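# Put the sponge in the child's toy box

## Task

Place the sponge inside the daughter's toy box, so that it stays there once the robot lets go.

## Robot and tools

ROBOT. Two arms, left_arm and right_arm, each with six joints and a two-finger gripper. Each has a wrist camera (cam_left_wrist, cam_right_wrist). Two fixed cameras, cam_high and cam_low, sit on a stand behind the arms. All images are 504x504.

FRAMES. The scene frame has its origin at table-top height, midway between the nominal arm bases, with +z up, +x out over the table and left_arm on the +y side. Image left and right do not follow the arm names. Calibrated bases: left_arm at (-0.013, +0.338, +0.030) m, right_arm at (+0.034, -0.262, +0.047) m, both almost unrotated. Hand positions, velocities, targets and wrist-camera poses are reported in that arm's own base frame. Fixed cameras and the table use the scene frame. end_effector_position is the point between the finger pads, about 1 cm short of the fingertips. The fingers point along gripper +z and close along gripper y. Printed positions can be a few cm off, more at long reach.

ROW LAYOUT. Every motion row is one flat list of 14 numbers covering both arms, each in [-1, 1]. The first 7 are for left_arm and the last 7 for right_arm. Within each arm the order is: shoulder, elbow, waist, wrist pitch, wrist yaw, wrist roll, opening. The six joint numbers are offsets, not poses. They count from the Joint targets line as it stood when the action or move began, never from the previous row. A number of 1.0 equals 2.224 rad for shoulder, elbow and waist, and 8.485 rad for the three wrist joints. Opening is absolute: +1 fully open, -1 closed. Any value between is sent to where grip_measured reads that value. Sending 0 for all of an arm's joints keeps it at its targets. To leave a gripper unchanged, repeat its current command, because a 0 there means half-closed.

JOINT RANGES (rad). Waist -2.618 to 3.054. Shoulder 0.000 to 3.142. Elbow 0.000 to 3.142. Wrist pitch -1.571 to 1.571. Wrist yaw -1.571 to 1.571. Wrist roll -2.094 to 2.094. An action that pushes a joint more than 0.059 rad beyond its range is refused for both arms. Real limits may differ by up to 0.059 rad. The result line "joint sent to its limit" marks a clipped joint.

TOOLS.
- execute_actions(actions, cameras): actions is a list of up to 15 actions. Each action is up to 15 rows, one per 1/30 s step, and its last row is held for the remaining steps. Each action lasts 0.5 s. Images come back only when actions is empty or cameras names them. Use ["all"] for every camera and [] for none. An unknown camera name invalidates the call.
- move(target, speed, blend, opening_speed, grip_force, blocking, cameras): drives the joints smoothly. target is either one 14-number row or a list of up to 15 rows. Every row is an offset from the same starting Joint targets, and the whole list shares 10 s. speed is in rad/s for the joint with the farthest to travel, 0.01 to 12.57, default 0.5. Give one value or one per target. blend is in rad; it rounds corners of a list, and 0 means stop at each target. opening_speed is the rate of change on the -1..+1 scale per second, minimum 0.2. Use it to close gently on soft items like a sponge. grip_force is newtons per finger pad, 10 to 50; give one value or one per arm. It stays set, and lower values close slower. blocking=false returns after about 0.5 s while motion continues. Paths do not avoid obstacles or the other arm. The result adds a "move:" line: done, off_target, moving, held or fault, possibly with limits=held.
- wait(seconds 0 to 10, cameras): lets time pass while commands are held.
- stop(cameras): brakes a running move.
- zoom_image(camera, region=[x0, y0, x1, y1]): pixel crop of the newest image from that camera, origin top-left, at most 504 by 504.
- read_manual(section): licence texts only.
- finished_scene(scene=1): ends the scene permanently.

RESULTS. Joint positions and Joint velocities list each arm's joints in the row order, then the finger-pad gap in m (0.094 open). Joint targets is the base for your next offsets. grip_measured uses the opening scale and reads slightly wide when empty. grip_effort_nm is motor effort, negative when closing, and is not a pad force. Joint torques are rough and offset. "joint command not followed" means the clearance check altered some steps. Watch for MOTOR HOT (75 °C) and OVER-TEMPERATURE FAULT (90 °C), which folds that arm and ends its use. Holding loads, staying stretched out, or pushing against something unreachable heats motors.

CAUTIONS. Joint speed is limited, and targets run at most a fixed lead ahead of measured angles. Do not let the arms or grippers collide or grip each other. Avoid slamming into the table or heavy fixtures. Do not drop the sponge from height or let it leave the table. Release only once it is resting inside the box. If an arm is pressing on something, command its targets back past its measured positions. Time keeps running while you compose replies.

Each tool is called after ">>>" as name(argument=value, ...), one argument or row to a line, values as JSON.

## Session

>>> execute_actions(
  actions=[],
)

Scene clock: 0.00 s.
left_arm: end_effector_position=(+0.4102, -0.0002, +0.1177) grip_measured=+1.000 grip_effort_nm=n/a end_effector_quat_wxyz=(+0.596, +0.017, +0.803, -0.008) | right_arm: end_effector_position=(+0.3868, -0.0690, +0.1338) grip_measured=+1.000 grip_effort_nm=n/a end_effector_quat_wxyz=(+0.612, +0.180, +0.757, -0.142)
Joint names: [shoulder, elbow, waist, wrist pitch, wrist yaw, wrist roll]
Joint positions: left_arm=[1.521 0.416 0.021 0.811 0.054 0.024 0.094] | right_arm=[1.489 0.378 0.037 0.869 0.485 0.12 0.094]
Joint velocities: within noise
Joint torques (N m): no reading
Motor temperatures (°C): left_arm=[40 50 33 44 34 35 32] | right_arm=[45 52 35 41 29 30 32]
Heat: left arm: 50 °C; right arm: 52 °C.
Joint targets: left_arm=[1.515 0.421 0.021 0.808 0.055 0.024] | right_arm=[1.483 0.385 0.037 0.868 0.488 0.120]
Tool commands: left_gripper/opening=+1.0 right_gripper/opening=+1.0

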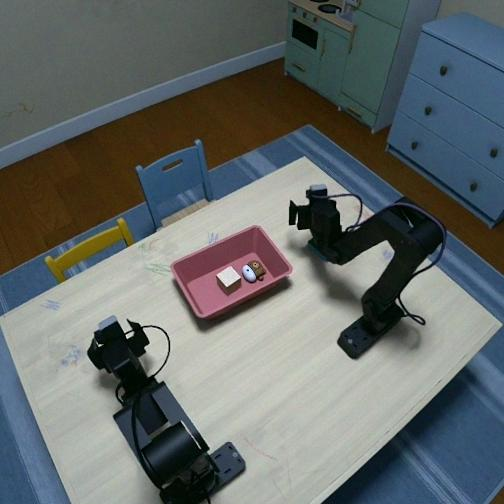

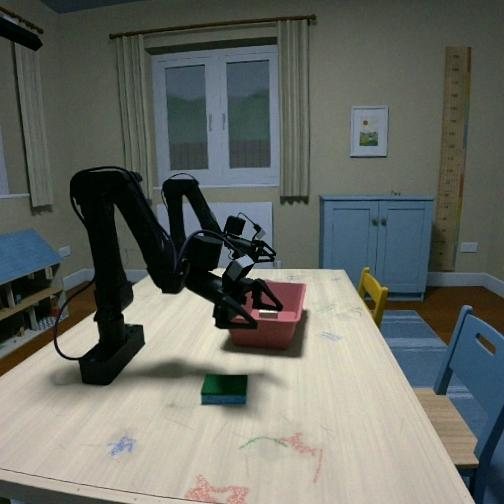

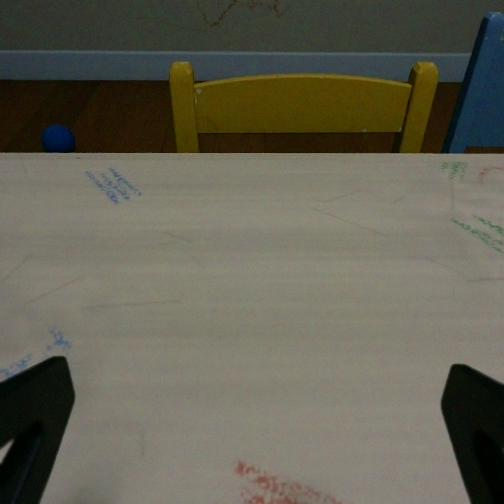

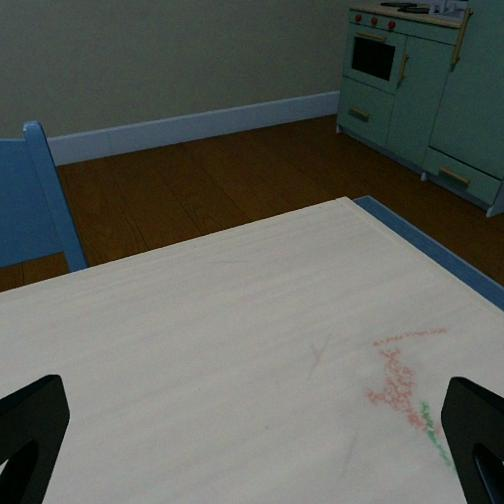

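>>> zoom_image(
  camera="cam_high",
  region=[160, 170, 400, 370],
)

>>> zoom_image(
  camera="cam_low",
  region=[60, 210, 340, 430],
)

Scaled by 2.100 from the camera's 504x504 image, which has a finer 720x720 frame.

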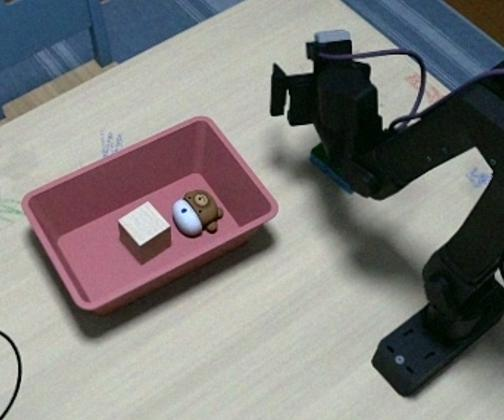

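Scaled by 1.800 from the camera's 504x504 image, which has a finer 720x720 frame.

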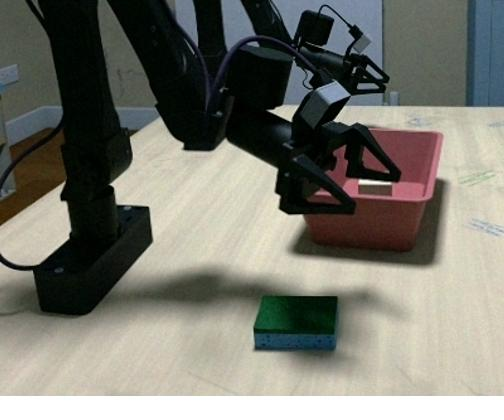

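>>> move(
  target=[0,0,0,0,0,0,1, 0.1826,0.6227,-0.156,-0.2734,-0.0575,-0.0141,1],
  speed=1.6,
  cameras=["all"],
)

Scene clock: 107.20 s.
left_arm: end_effector_position=(+0.4102, -0.0002, +0.1177) grip_measured=+1.000 grip_effort_nm=-0.02 end_effector_quat_wxyz=(+0.596, +0.017, +0.803, -0.008) | right_arm: end_effector_position=(+0.3308, -0.1050, +0.1472) grip_measured=+1.000 grip_effort_nm=0.00 end_effector_quat_wxyz=(-0.004, +0.158, +0.987, -0.003)
Joint names: [shoulder, elbow, waist, wrist pitch, wrist yaw, wrist roll]
Joint positions: left_arm=[1.521 0.416 0.021 0.811 0.054 0.024 0.094] | right_arm=[1.872 1.74 -0.307 -1.446 0.007 0.01 0.094]
Joint torques (N m): left_arm=[-4.75 5.72 0.02 2.02 0.04 0.01] | right_arm=[-7.65 7.87 -0.36 0.31 -0.07 -0.1]
Motor temperatures (°C): left_arm=[40 49 33 51 32 34 31] | right_arm=[44 54 35 46 29 30 31]
Heat: left arm: 51 °C; right arm: 54 °C.
Joint targets: left_arm=[1.515 0.421 0.021 0.808 0.055 0.024] | right_arm=[1.889 1.770 -0.310 -1.452 0.000 0.000]
move: done

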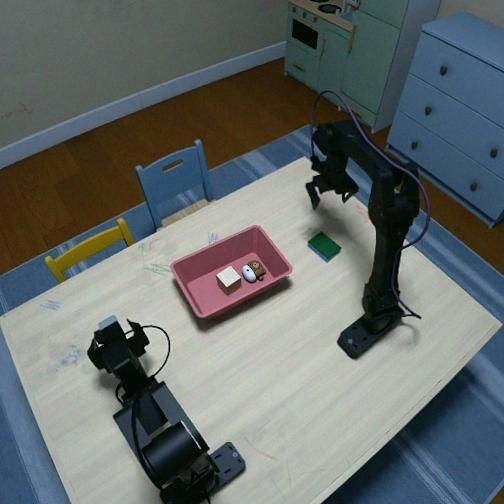

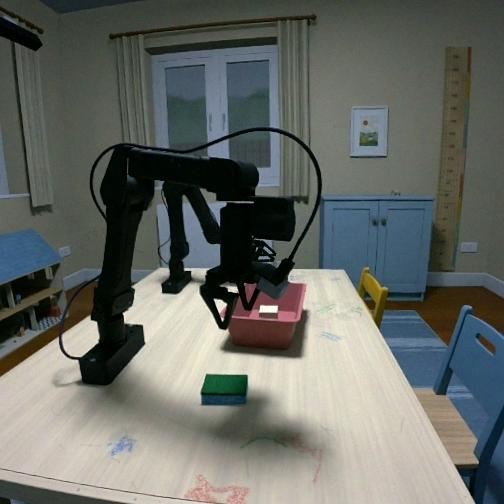

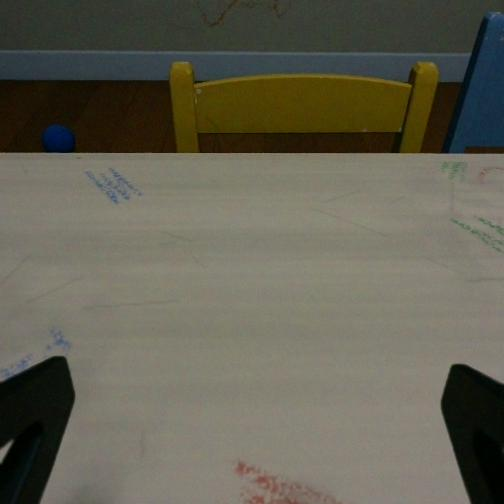

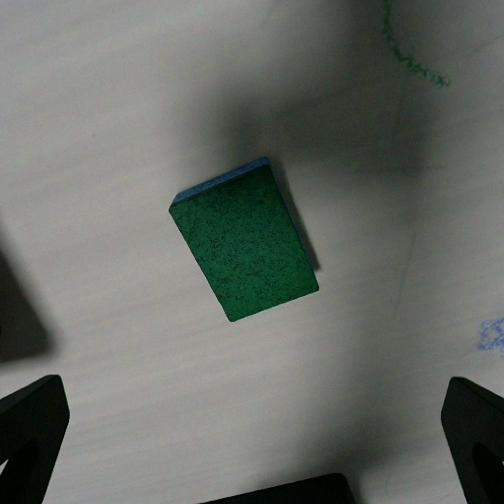

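>>> move(
  target=[0,0,0,0,0,0,1, -0.05265,-0.24618,0.00495,0.05075,0,-0.04679,1],
  speed=1.0,
  cameras=["cam_low","cam_right_wrist","cam_high"],
)

Scene clock: 199.40 s.
left_arm: end_effector_position=(+0.4102, -0.0002, +0.1177) grip_measured=+1.000 grip_effort_nm=-0.02 end_effector_quat_wxyz=(+0.596, +0.017, +0.803, -0.008) | right_arm: end_effector_position=(+0.2958, -0.0938, +0.0428) grip_measured=+1.000 grip_effort_nm=0.00 end_effector_quat_wxyz=(-0.018, -0.040, +0.999, +0.003)
Joint names: [shoulder, elbow, waist, wrist pitch, wrist yaw, wrist roll]
Joint positions: left_arm=[1.521 0.416 0.021 0.811 0.054 0.024 0.094] | right_arm=[1.804 1.231 -0.307 -1.034 0.007 -0.386 0.094]
Joint torques (N m): left_arm=[-5.11 6.09 -0.06 2 0.05 -0.08] | right_arm=[-10.92 4.55 0.58 0.45 -0.07 -0.1]
Motor temperatures (°C): left_arm=[39 47 33 51 32 34 31] | right_arm=[45 56 34 38 29 30 31]
Heat: left arm: 51 °C; right arm: 56 °C.
Joint targets: left_arm=[1.515 0.421 0.021 0.808 0.055 0.024] | right_arm=[1.772 1.222 -0.299 -1.022 0.000 -0.397]
move: done
Images, in order (width x height): cam_high 504x504, cam_low 504x504, cam_right_wrist 504x504.

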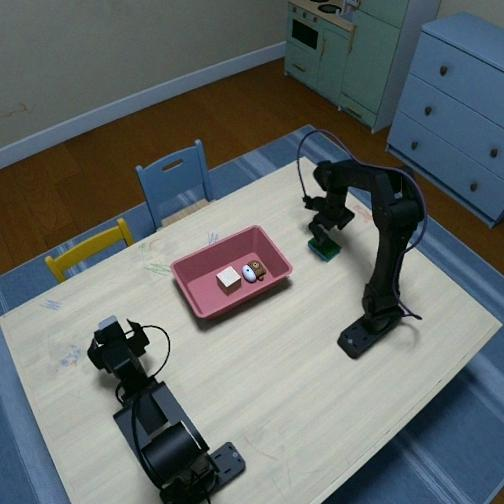

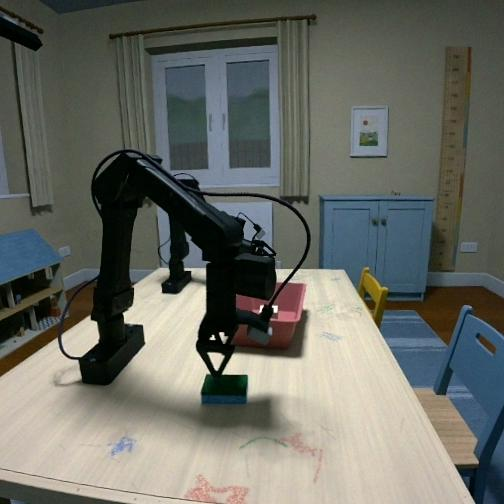

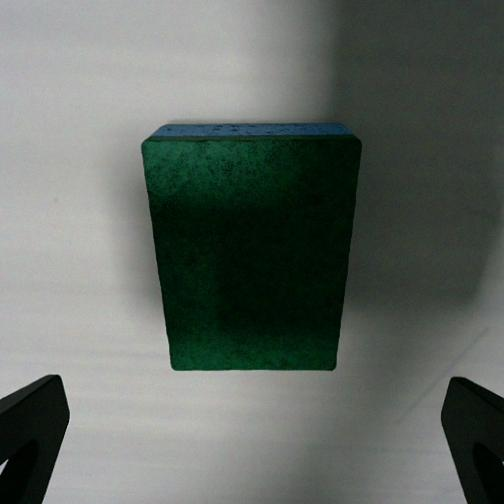

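>>> move(
  target=[0,0,0,0,0,0,1, 0.04982,-0.0607,0,0.02897,0,0,1],
  speed=0.4,
  cameras=["cam_low","cam_right_wrist"],
)

Scene clock: 235.93 s.
left_arm: end_effector_position=(+0.4102, -0.0002, +0.1177) grip_measured=+1.000 grip_effort_nm=-0.02 end_effector_quat_wxyz=(+0.596, +0.017, +0.803, -0.008) | right_arm: end_effector_position=(+0.3016, -0.0957, -0.0086) grip_measured=+1.000 grip_effort_nm=0.01 end_effector_quat_wxyz=(+0.002, -0.040, +0.999, -0.004)
Joint names: [shoulder, elbow, waist, wrist pitch, wrist yaw, wrist roll]
Joint positions: left_arm=[1.521 0.416 0.021 0.811 0.054 0.024 0.094] | right_arm=[1.872 1.095 -0.307 -0.788 0.007 -0.387 0.094]
Joint torques (N m): left_arm=[-5.04 5.72 0.12 1.99 0.04 -0.04] | right_arm=[-7.38 4.21 0.58 0.55 -0.07 -0.11]
Motor temperatures (°C): left_arm=[39 47 33 52 32 34 31] | right_arm=[45 55 34 37 29 30 31]
Heat: left arm: 52 °C; right arm: 55 °C.
Joint targets: left_arm=[1.515 0.421 0.021 0.808 0.055 0.024] | right_arm=[1.883 1.087 -0.299 -0.776 0.000 -0.397]
move: done
Images, in order (width x height): cam_low 504x504, cam_right_wrist 504x504.

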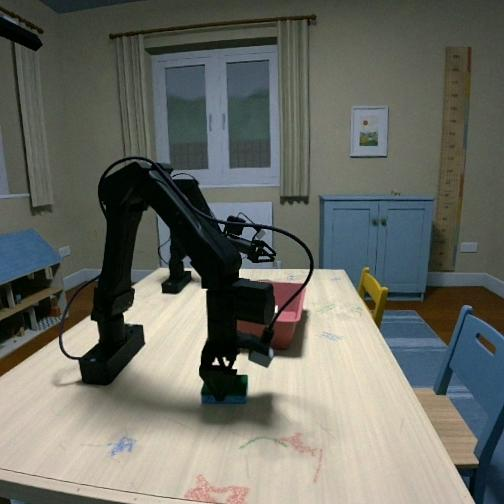

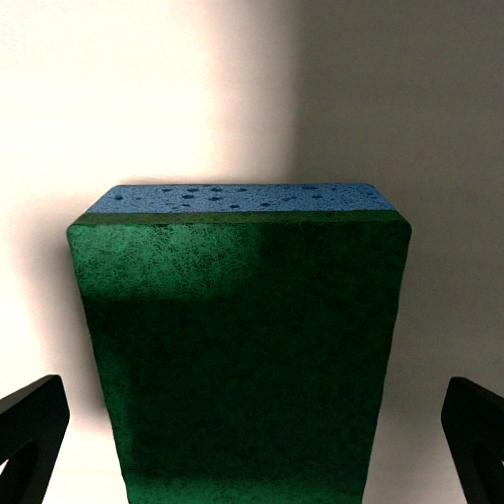

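>>> move(
  target=[
    [0,0,0,0,0,0,1, 0.01422,-0.01732,0,0.00827,0,0,1],
    [0,0,0,0,0,0,1, 0.01422,-0.01732,0,0.00827,0,0,0.3],
  ],
  speed=0.3,
  grip_force=20,
  opening_speed=0.6,
  cameras=["cam_low","cam_right_wrist","cam_high"],
)

Scene clock: 260.67 s.
left_arm: end_effector_position=(+0.4102, -0.0002, +0.1177) grip_measured=+1.000 grip_effort_nm=-0.02 end_effector_quat_wxyz=(+0.596, +0.017, +0.803, -0.008) | right_arm: end_effector_position=(+0.3013, -0.0955, -0.0247) grip_measured=+0.381 grip_effort_nm=-0.46 end_effector_quat_wxyz=(+0.004, -0.040, +0.999, -0.005)
Joint names: [shoulder, elbow, waist, wrist pitch, wrist yaw, wrist roll]
Joint positions: left_arm=[1.521 0.416 0.021 0.811 0.054 0.024 0.094] | right_arm=[1.9 1.059 -0.307 -0.718 0.007 -0.387 0.065]
Joint torques (N m): left_arm=[-5.14 6.02 -0.08 2.01 0.06 -0.03] | right_arm=[-7.17 3.88 0.58 0.57 -0.07 -0.09]
Heat: left arm: 52 °C; right arm: 54 °C.
Joint targets: left_arm=[1.515 0.421 0.021 0.808 0.055 0.024] | right_arm=[1.914 1.049 -0.299 -0.706 0.000 -0.396]
grip_force (N): 20, 20
move: done
Images, in order (width x height): cam_high 504x504, cam_low 504x504, cam_right_wrist 504x504.

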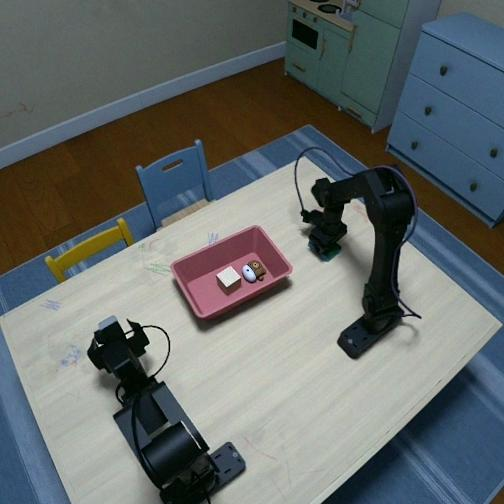

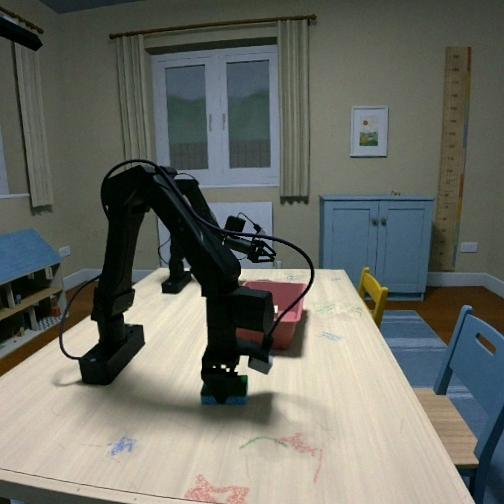

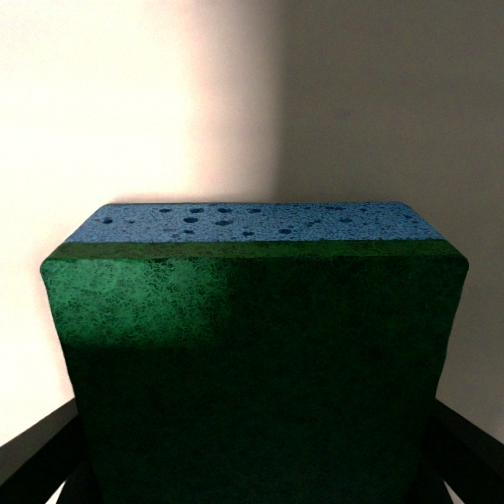

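>>> move(
  target=[
    [0,0,0,0,0,0,1, -0.07855,0.15189,0,-0.06041,0,0,0.3],
    [0,0,0,0,0,0,1, 0.01277,0.36515,0.40423,-0.06635,0,0.11744,0.3],
  ],
  speed=[0.5,0.9],
  blend=[0.1,0],
  cameras=["all"],
)

Scene clock: 393.77 s.
left_arm: end_effector_position=(+0.4102, -0.0002, +0.1177) grip_measured=+1.000 grip_effort_nm=-0.02 end_effector_quat_wxyz=(+0.596, +0.017, +0.803, -0.008) | right_arm: end_effector_position=(+0.3391, +0.2378, +0.1584) grip_measured=+0.380 grip_effort_nm=-0.47 end_effector_quat_wxyz=(+0.087, -0.008, +0.994, +0.063)
Joint names: [shoulder, elbow, waist, wrist pitch, wrist yaw, wrist roll]
Joint positions: left_arm=[1.521 0.416 0.021 0.811 0.054 0.024 0.094] | right_arm=[1.923 1.83 0.606 -1.261 -0.006 0.59 0.065]
Joint torques (N m): left_arm=[-4.94 5.75 -0.01 2.02 0.02 -0.01] | right_arm=[-8.27 8.31 -0.62 0.75 0.07 0.1]
Heat: left arm: 52 °C; right arm: 54 °C.
Joint targets: left_arm=[1.515 0.421 0.021 0.808 0.055 0.024] | right_arm=[1.943 1.861 0.600 -1.269 0.000 0.600]
grip_force (N): 20, 20
move: done

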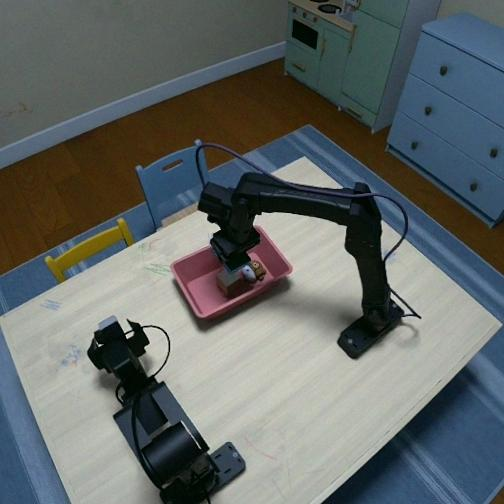

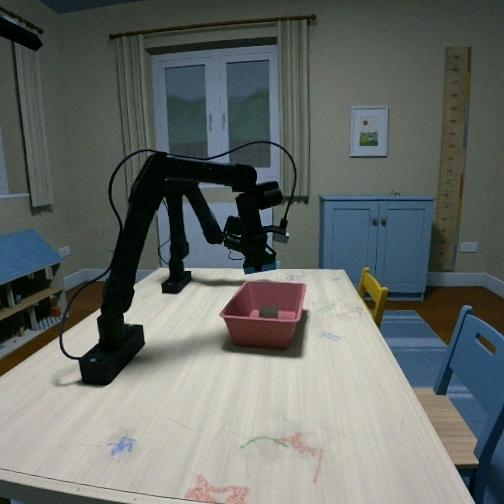

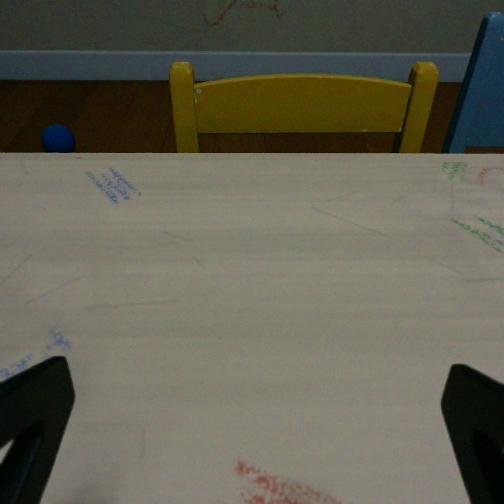

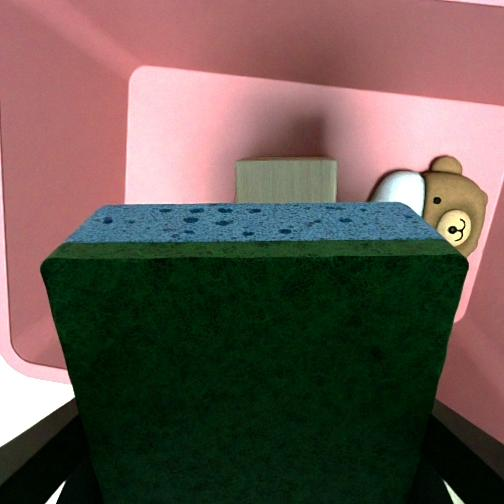

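>>> move(
  target=[
    [0,0,0,0,0,0,1, 0.12635,0.03916,0.05598,0.02285,0,0.02646,0.3],
    [0,0,0,0,0,0,1, 0.26142,0.1795,0.05598,-0.00455,0,0.02646,0.3],
  ],
  speed=[0.5,0.35],
  blend=[0.06,0],
  cameras=["cam_high","cam_low","cam_right_wrist"],
)

Scene clock: 550.27 s.
left_arm: end_effector_position=(+0.4102, -0.0002, +0.1177) grip_measured=+1.000 grip_effort_nm=-0.02 end_effector_quat_wxyz=(+0.596, +0.017, +0.803, -0.008) | right_arm: end_effector_position=(+0.3607, +0.3226, +0.0179) grip_measured=+0.380 grip_effort_nm=-0.47 end_effector_quat_wxyz=(-0.002, +0.045, +0.999, +0.003)
Joint names: [shoulder, elbow, waist, wrist pitch, wrist yaw, wrist roll]
Joint positions: left_arm=[1.521 0.416 0.021 0.811 0.054 0.024 0.094] | right_arm=[2.501 2.229 0.725 -1.298 -0.006 0.815 0.065]
Joint torques (N m): left_arm=[-4.96 6.01 0.06 2.05 0.06 0] | right_arm=[-12.05 7.99 -0.16 0.3 0.07 0.1]
Motor temperatures (°C): left_arm=[37 43 32 53 31 33 31] | right_arm=[46 57 33 34 28 30 31]
Heat: left arm: 53 °C; right arm: 57 °C.
Joint targets: left_arm=[1.515 0.421 0.021 0.808 0.055 0.024] | right_arm=[2.524 2.260 0.724 -1.307 0.000 0.824]
grip_force (N): 20, 20
move: done
Images, in order (width x height): cam_high 504x504, cam_low 504x504, cam_right_wrist 504x504.

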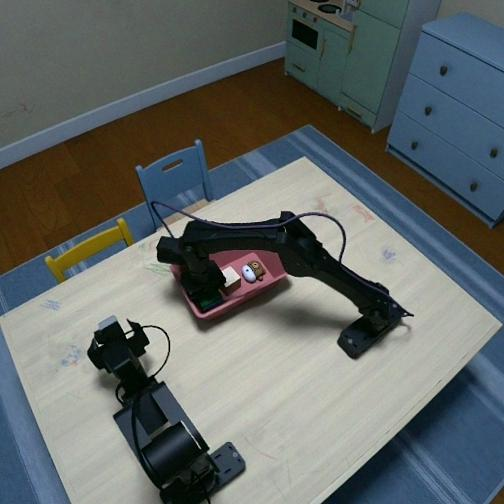

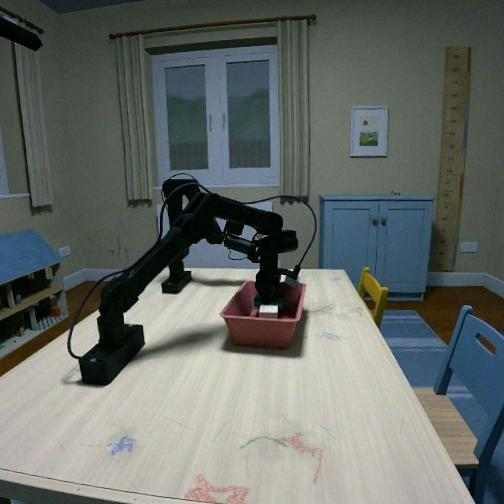

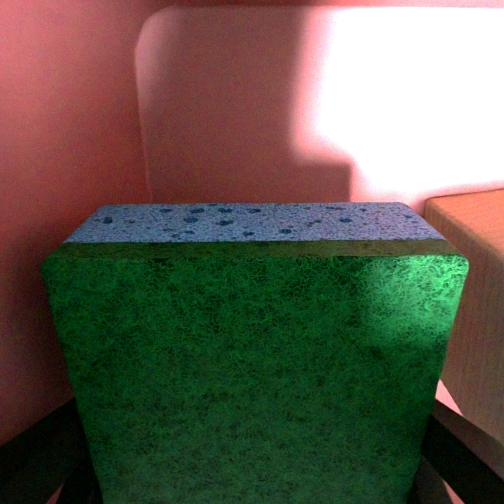

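>>> zoom_image(
  camera="cam_right_wrist",
  region=[254, 130, 504, 504],
)

>>> zoom_image(
  camera="cam_high",
  region=[150, 200, 310, 330],
)

Scaled by 1.348 from the camera's 504x504 image, which has a finer 720x720 frame.

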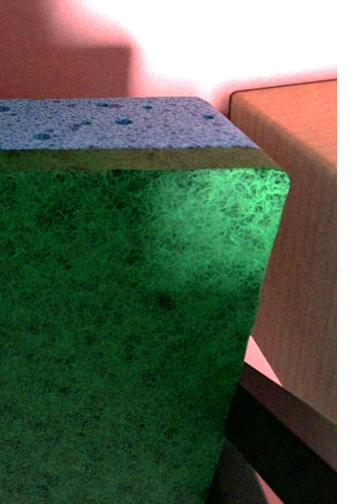

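Scaled by 3.150 from the camera's 504x504 image, which has a finer 720x720 frame.

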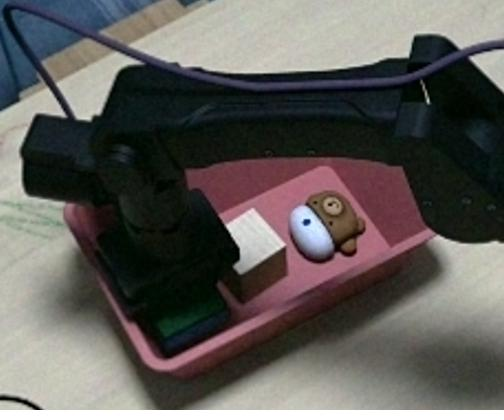

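>>> move(
  target=[0,0,0,0,0,0,1, 0.0076,-0.0688,-0.00225,0.01756,0,0,0.3],
  speed=0.2,
  cameras=["cam_high","cam_right_wrist"],
)

Scene clock: 631.70 s.
left_arm: end_effector_position=(+0.4102, -0.0002, +0.1177) grip_measured=+1.000 grip_effort_nm=-0.02 end_effector_quat_wxyz=(+0.596, +0.017, +0.803, -0.008) | right_arm: end_effector_position=(+0.3594, +0.3206, -0.0160) grip_measured=+0.380 grip_effort_nm=-0.47 end_effector_quat_wxyz=(-0.004, +0.046, +0.999, +0.001)
Joint names: [shoulder, elbow, waist, wrist pitch, wrist yaw, wrist roll]
Joint positions: left_arm=[1.521 0.416 0.021 0.811 0.054 0.024 0.094] | right_arm=[2.515 2.12 0.724 -1.181 -0.006 0.815 0.065]
Joint torques (N m): left_arm=[-5 5.78 0.2 2.01 -0.06 -0.04] | right_arm=[-11.78 4.56 -0.44 0.65 0.07 0.1]
Motor temperatures (°C): left_arm=[37 42 32 53 31 33 31] | right_arm=[52 60 33 33 28 30 31]
Heat: left arm: 53 °C; right arm: 60 °C.
Joint targets: left_arm=[1.515 0.421 0.021 0.808 0.055 0.024] | right_arm=[2.541 2.107 0.720 -1.158 0.000 0.824]
grip_force (N): 20, 20
move: done
Images, in order (width x height): cam_high 504x504, cam_right_wrist 504x504.

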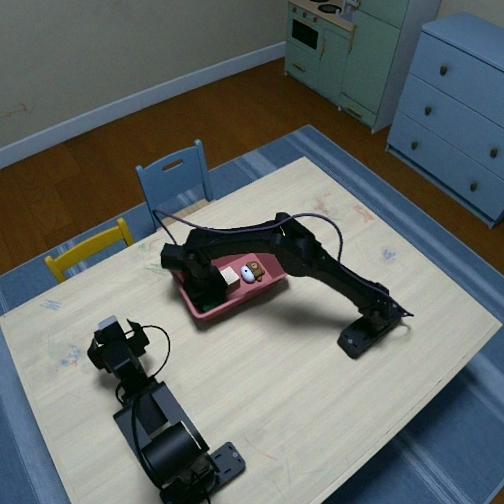

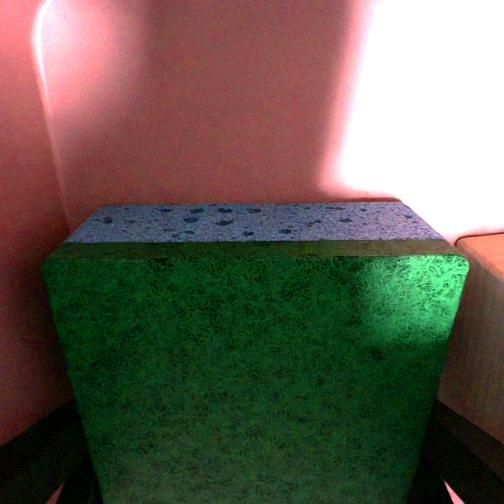

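>>> move(
  target=[
    [0,0,0,0,0,0,1, 0,-0.0072,0,0.00189,0,0,0.3],
    [0,0,0,0,0,0,1, 0,-0.0072,0,0.00189,0,0,0.62],
    [0,0,0,0,0,0,1, -0.0076,0.0688,0,-0.01756,0,0,0.62],
    [0,0,0,0,0,0,1, -0.14267,-0.07154,0,0.00984,0,0,0.62],
    [0,0,0,0,0,0,1, -0.26902,-0.1107,-0.05373,-0.01301,0,-0.02646,0.62],
  ],
  speed=[0.1,0.2,0.25,0.4,0.6],
  blend=[0,0,0.04,0.06,0],
  opening_speed=0.4,
  cameras=["all"],
)

Scene clock: 702.43 s.
left_arm: end_effector_position=(+0.4102, -0.0002, +0.1177) grip_measured=+1.000 grip_effort_nm=-0.02 end_effector_quat_wxyz=(+0.596, +0.017, +0.803, -0.008) | right_arm: end_effector_position=(+0.3504, +0.2400, +0.1590) grip_measured=+0.618 grip_effort_nm=0.11 end_effector_quat_wxyz=(+0.092, +0.007, +0.993, +0.067)
Joint names: [shoulder, elbow, waist, wrist pitch, wrist yaw, wrist roll]
Joint positions: left_arm=[1.521 0.416 0.021 0.811 0.054 0.024 0.094] | right_arm=[1.956 1.874 0.596 -1.261 -0.006 0.611 0.076]
Joint torques (N m): left_arm=[-4.92 5.98 0.06 2.04 -0.01 -0.03] | right_arm=[-11.25 4.92 0.29 0.76 0.06 -0.1]
Motor temperatures (°C): left_arm=[36 42 32 53 31 32 31] | right_arm=[49 57 33 33 28 30 31]
Heat: left arm: 53 °C; right arm: 57 °C.
Joint targets: left_arm=[1.515 0.421 0.021 0.808 0.055 0.024] | right_arm=[1.943 1.861 0.600 -1.269 0.000 0.600]
grip_force (N): 20, 20
move: done

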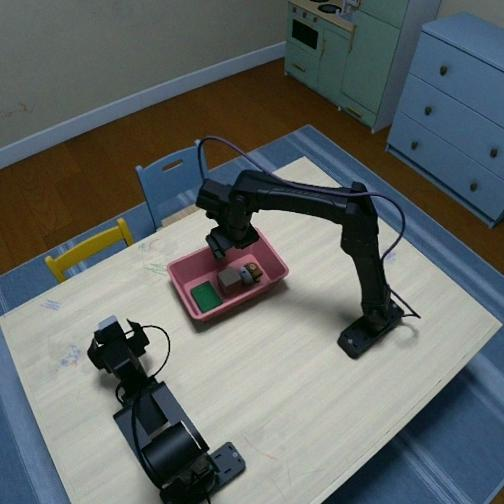

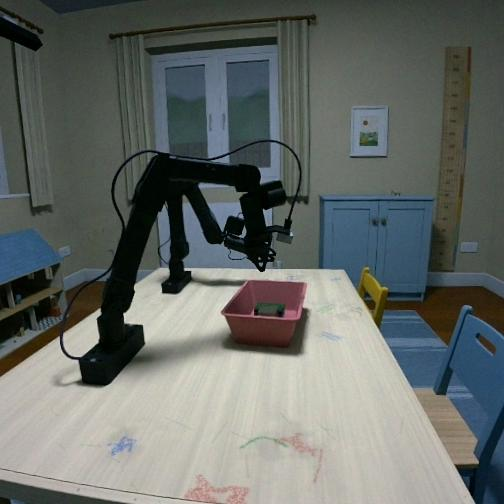

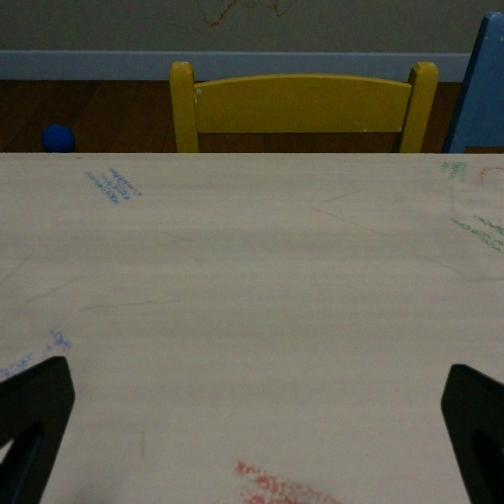

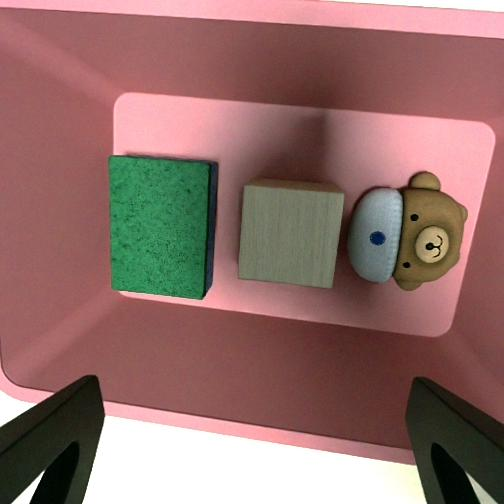

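>>> finished_scene(
  scene=1,
)

The scene is finished: the task was done.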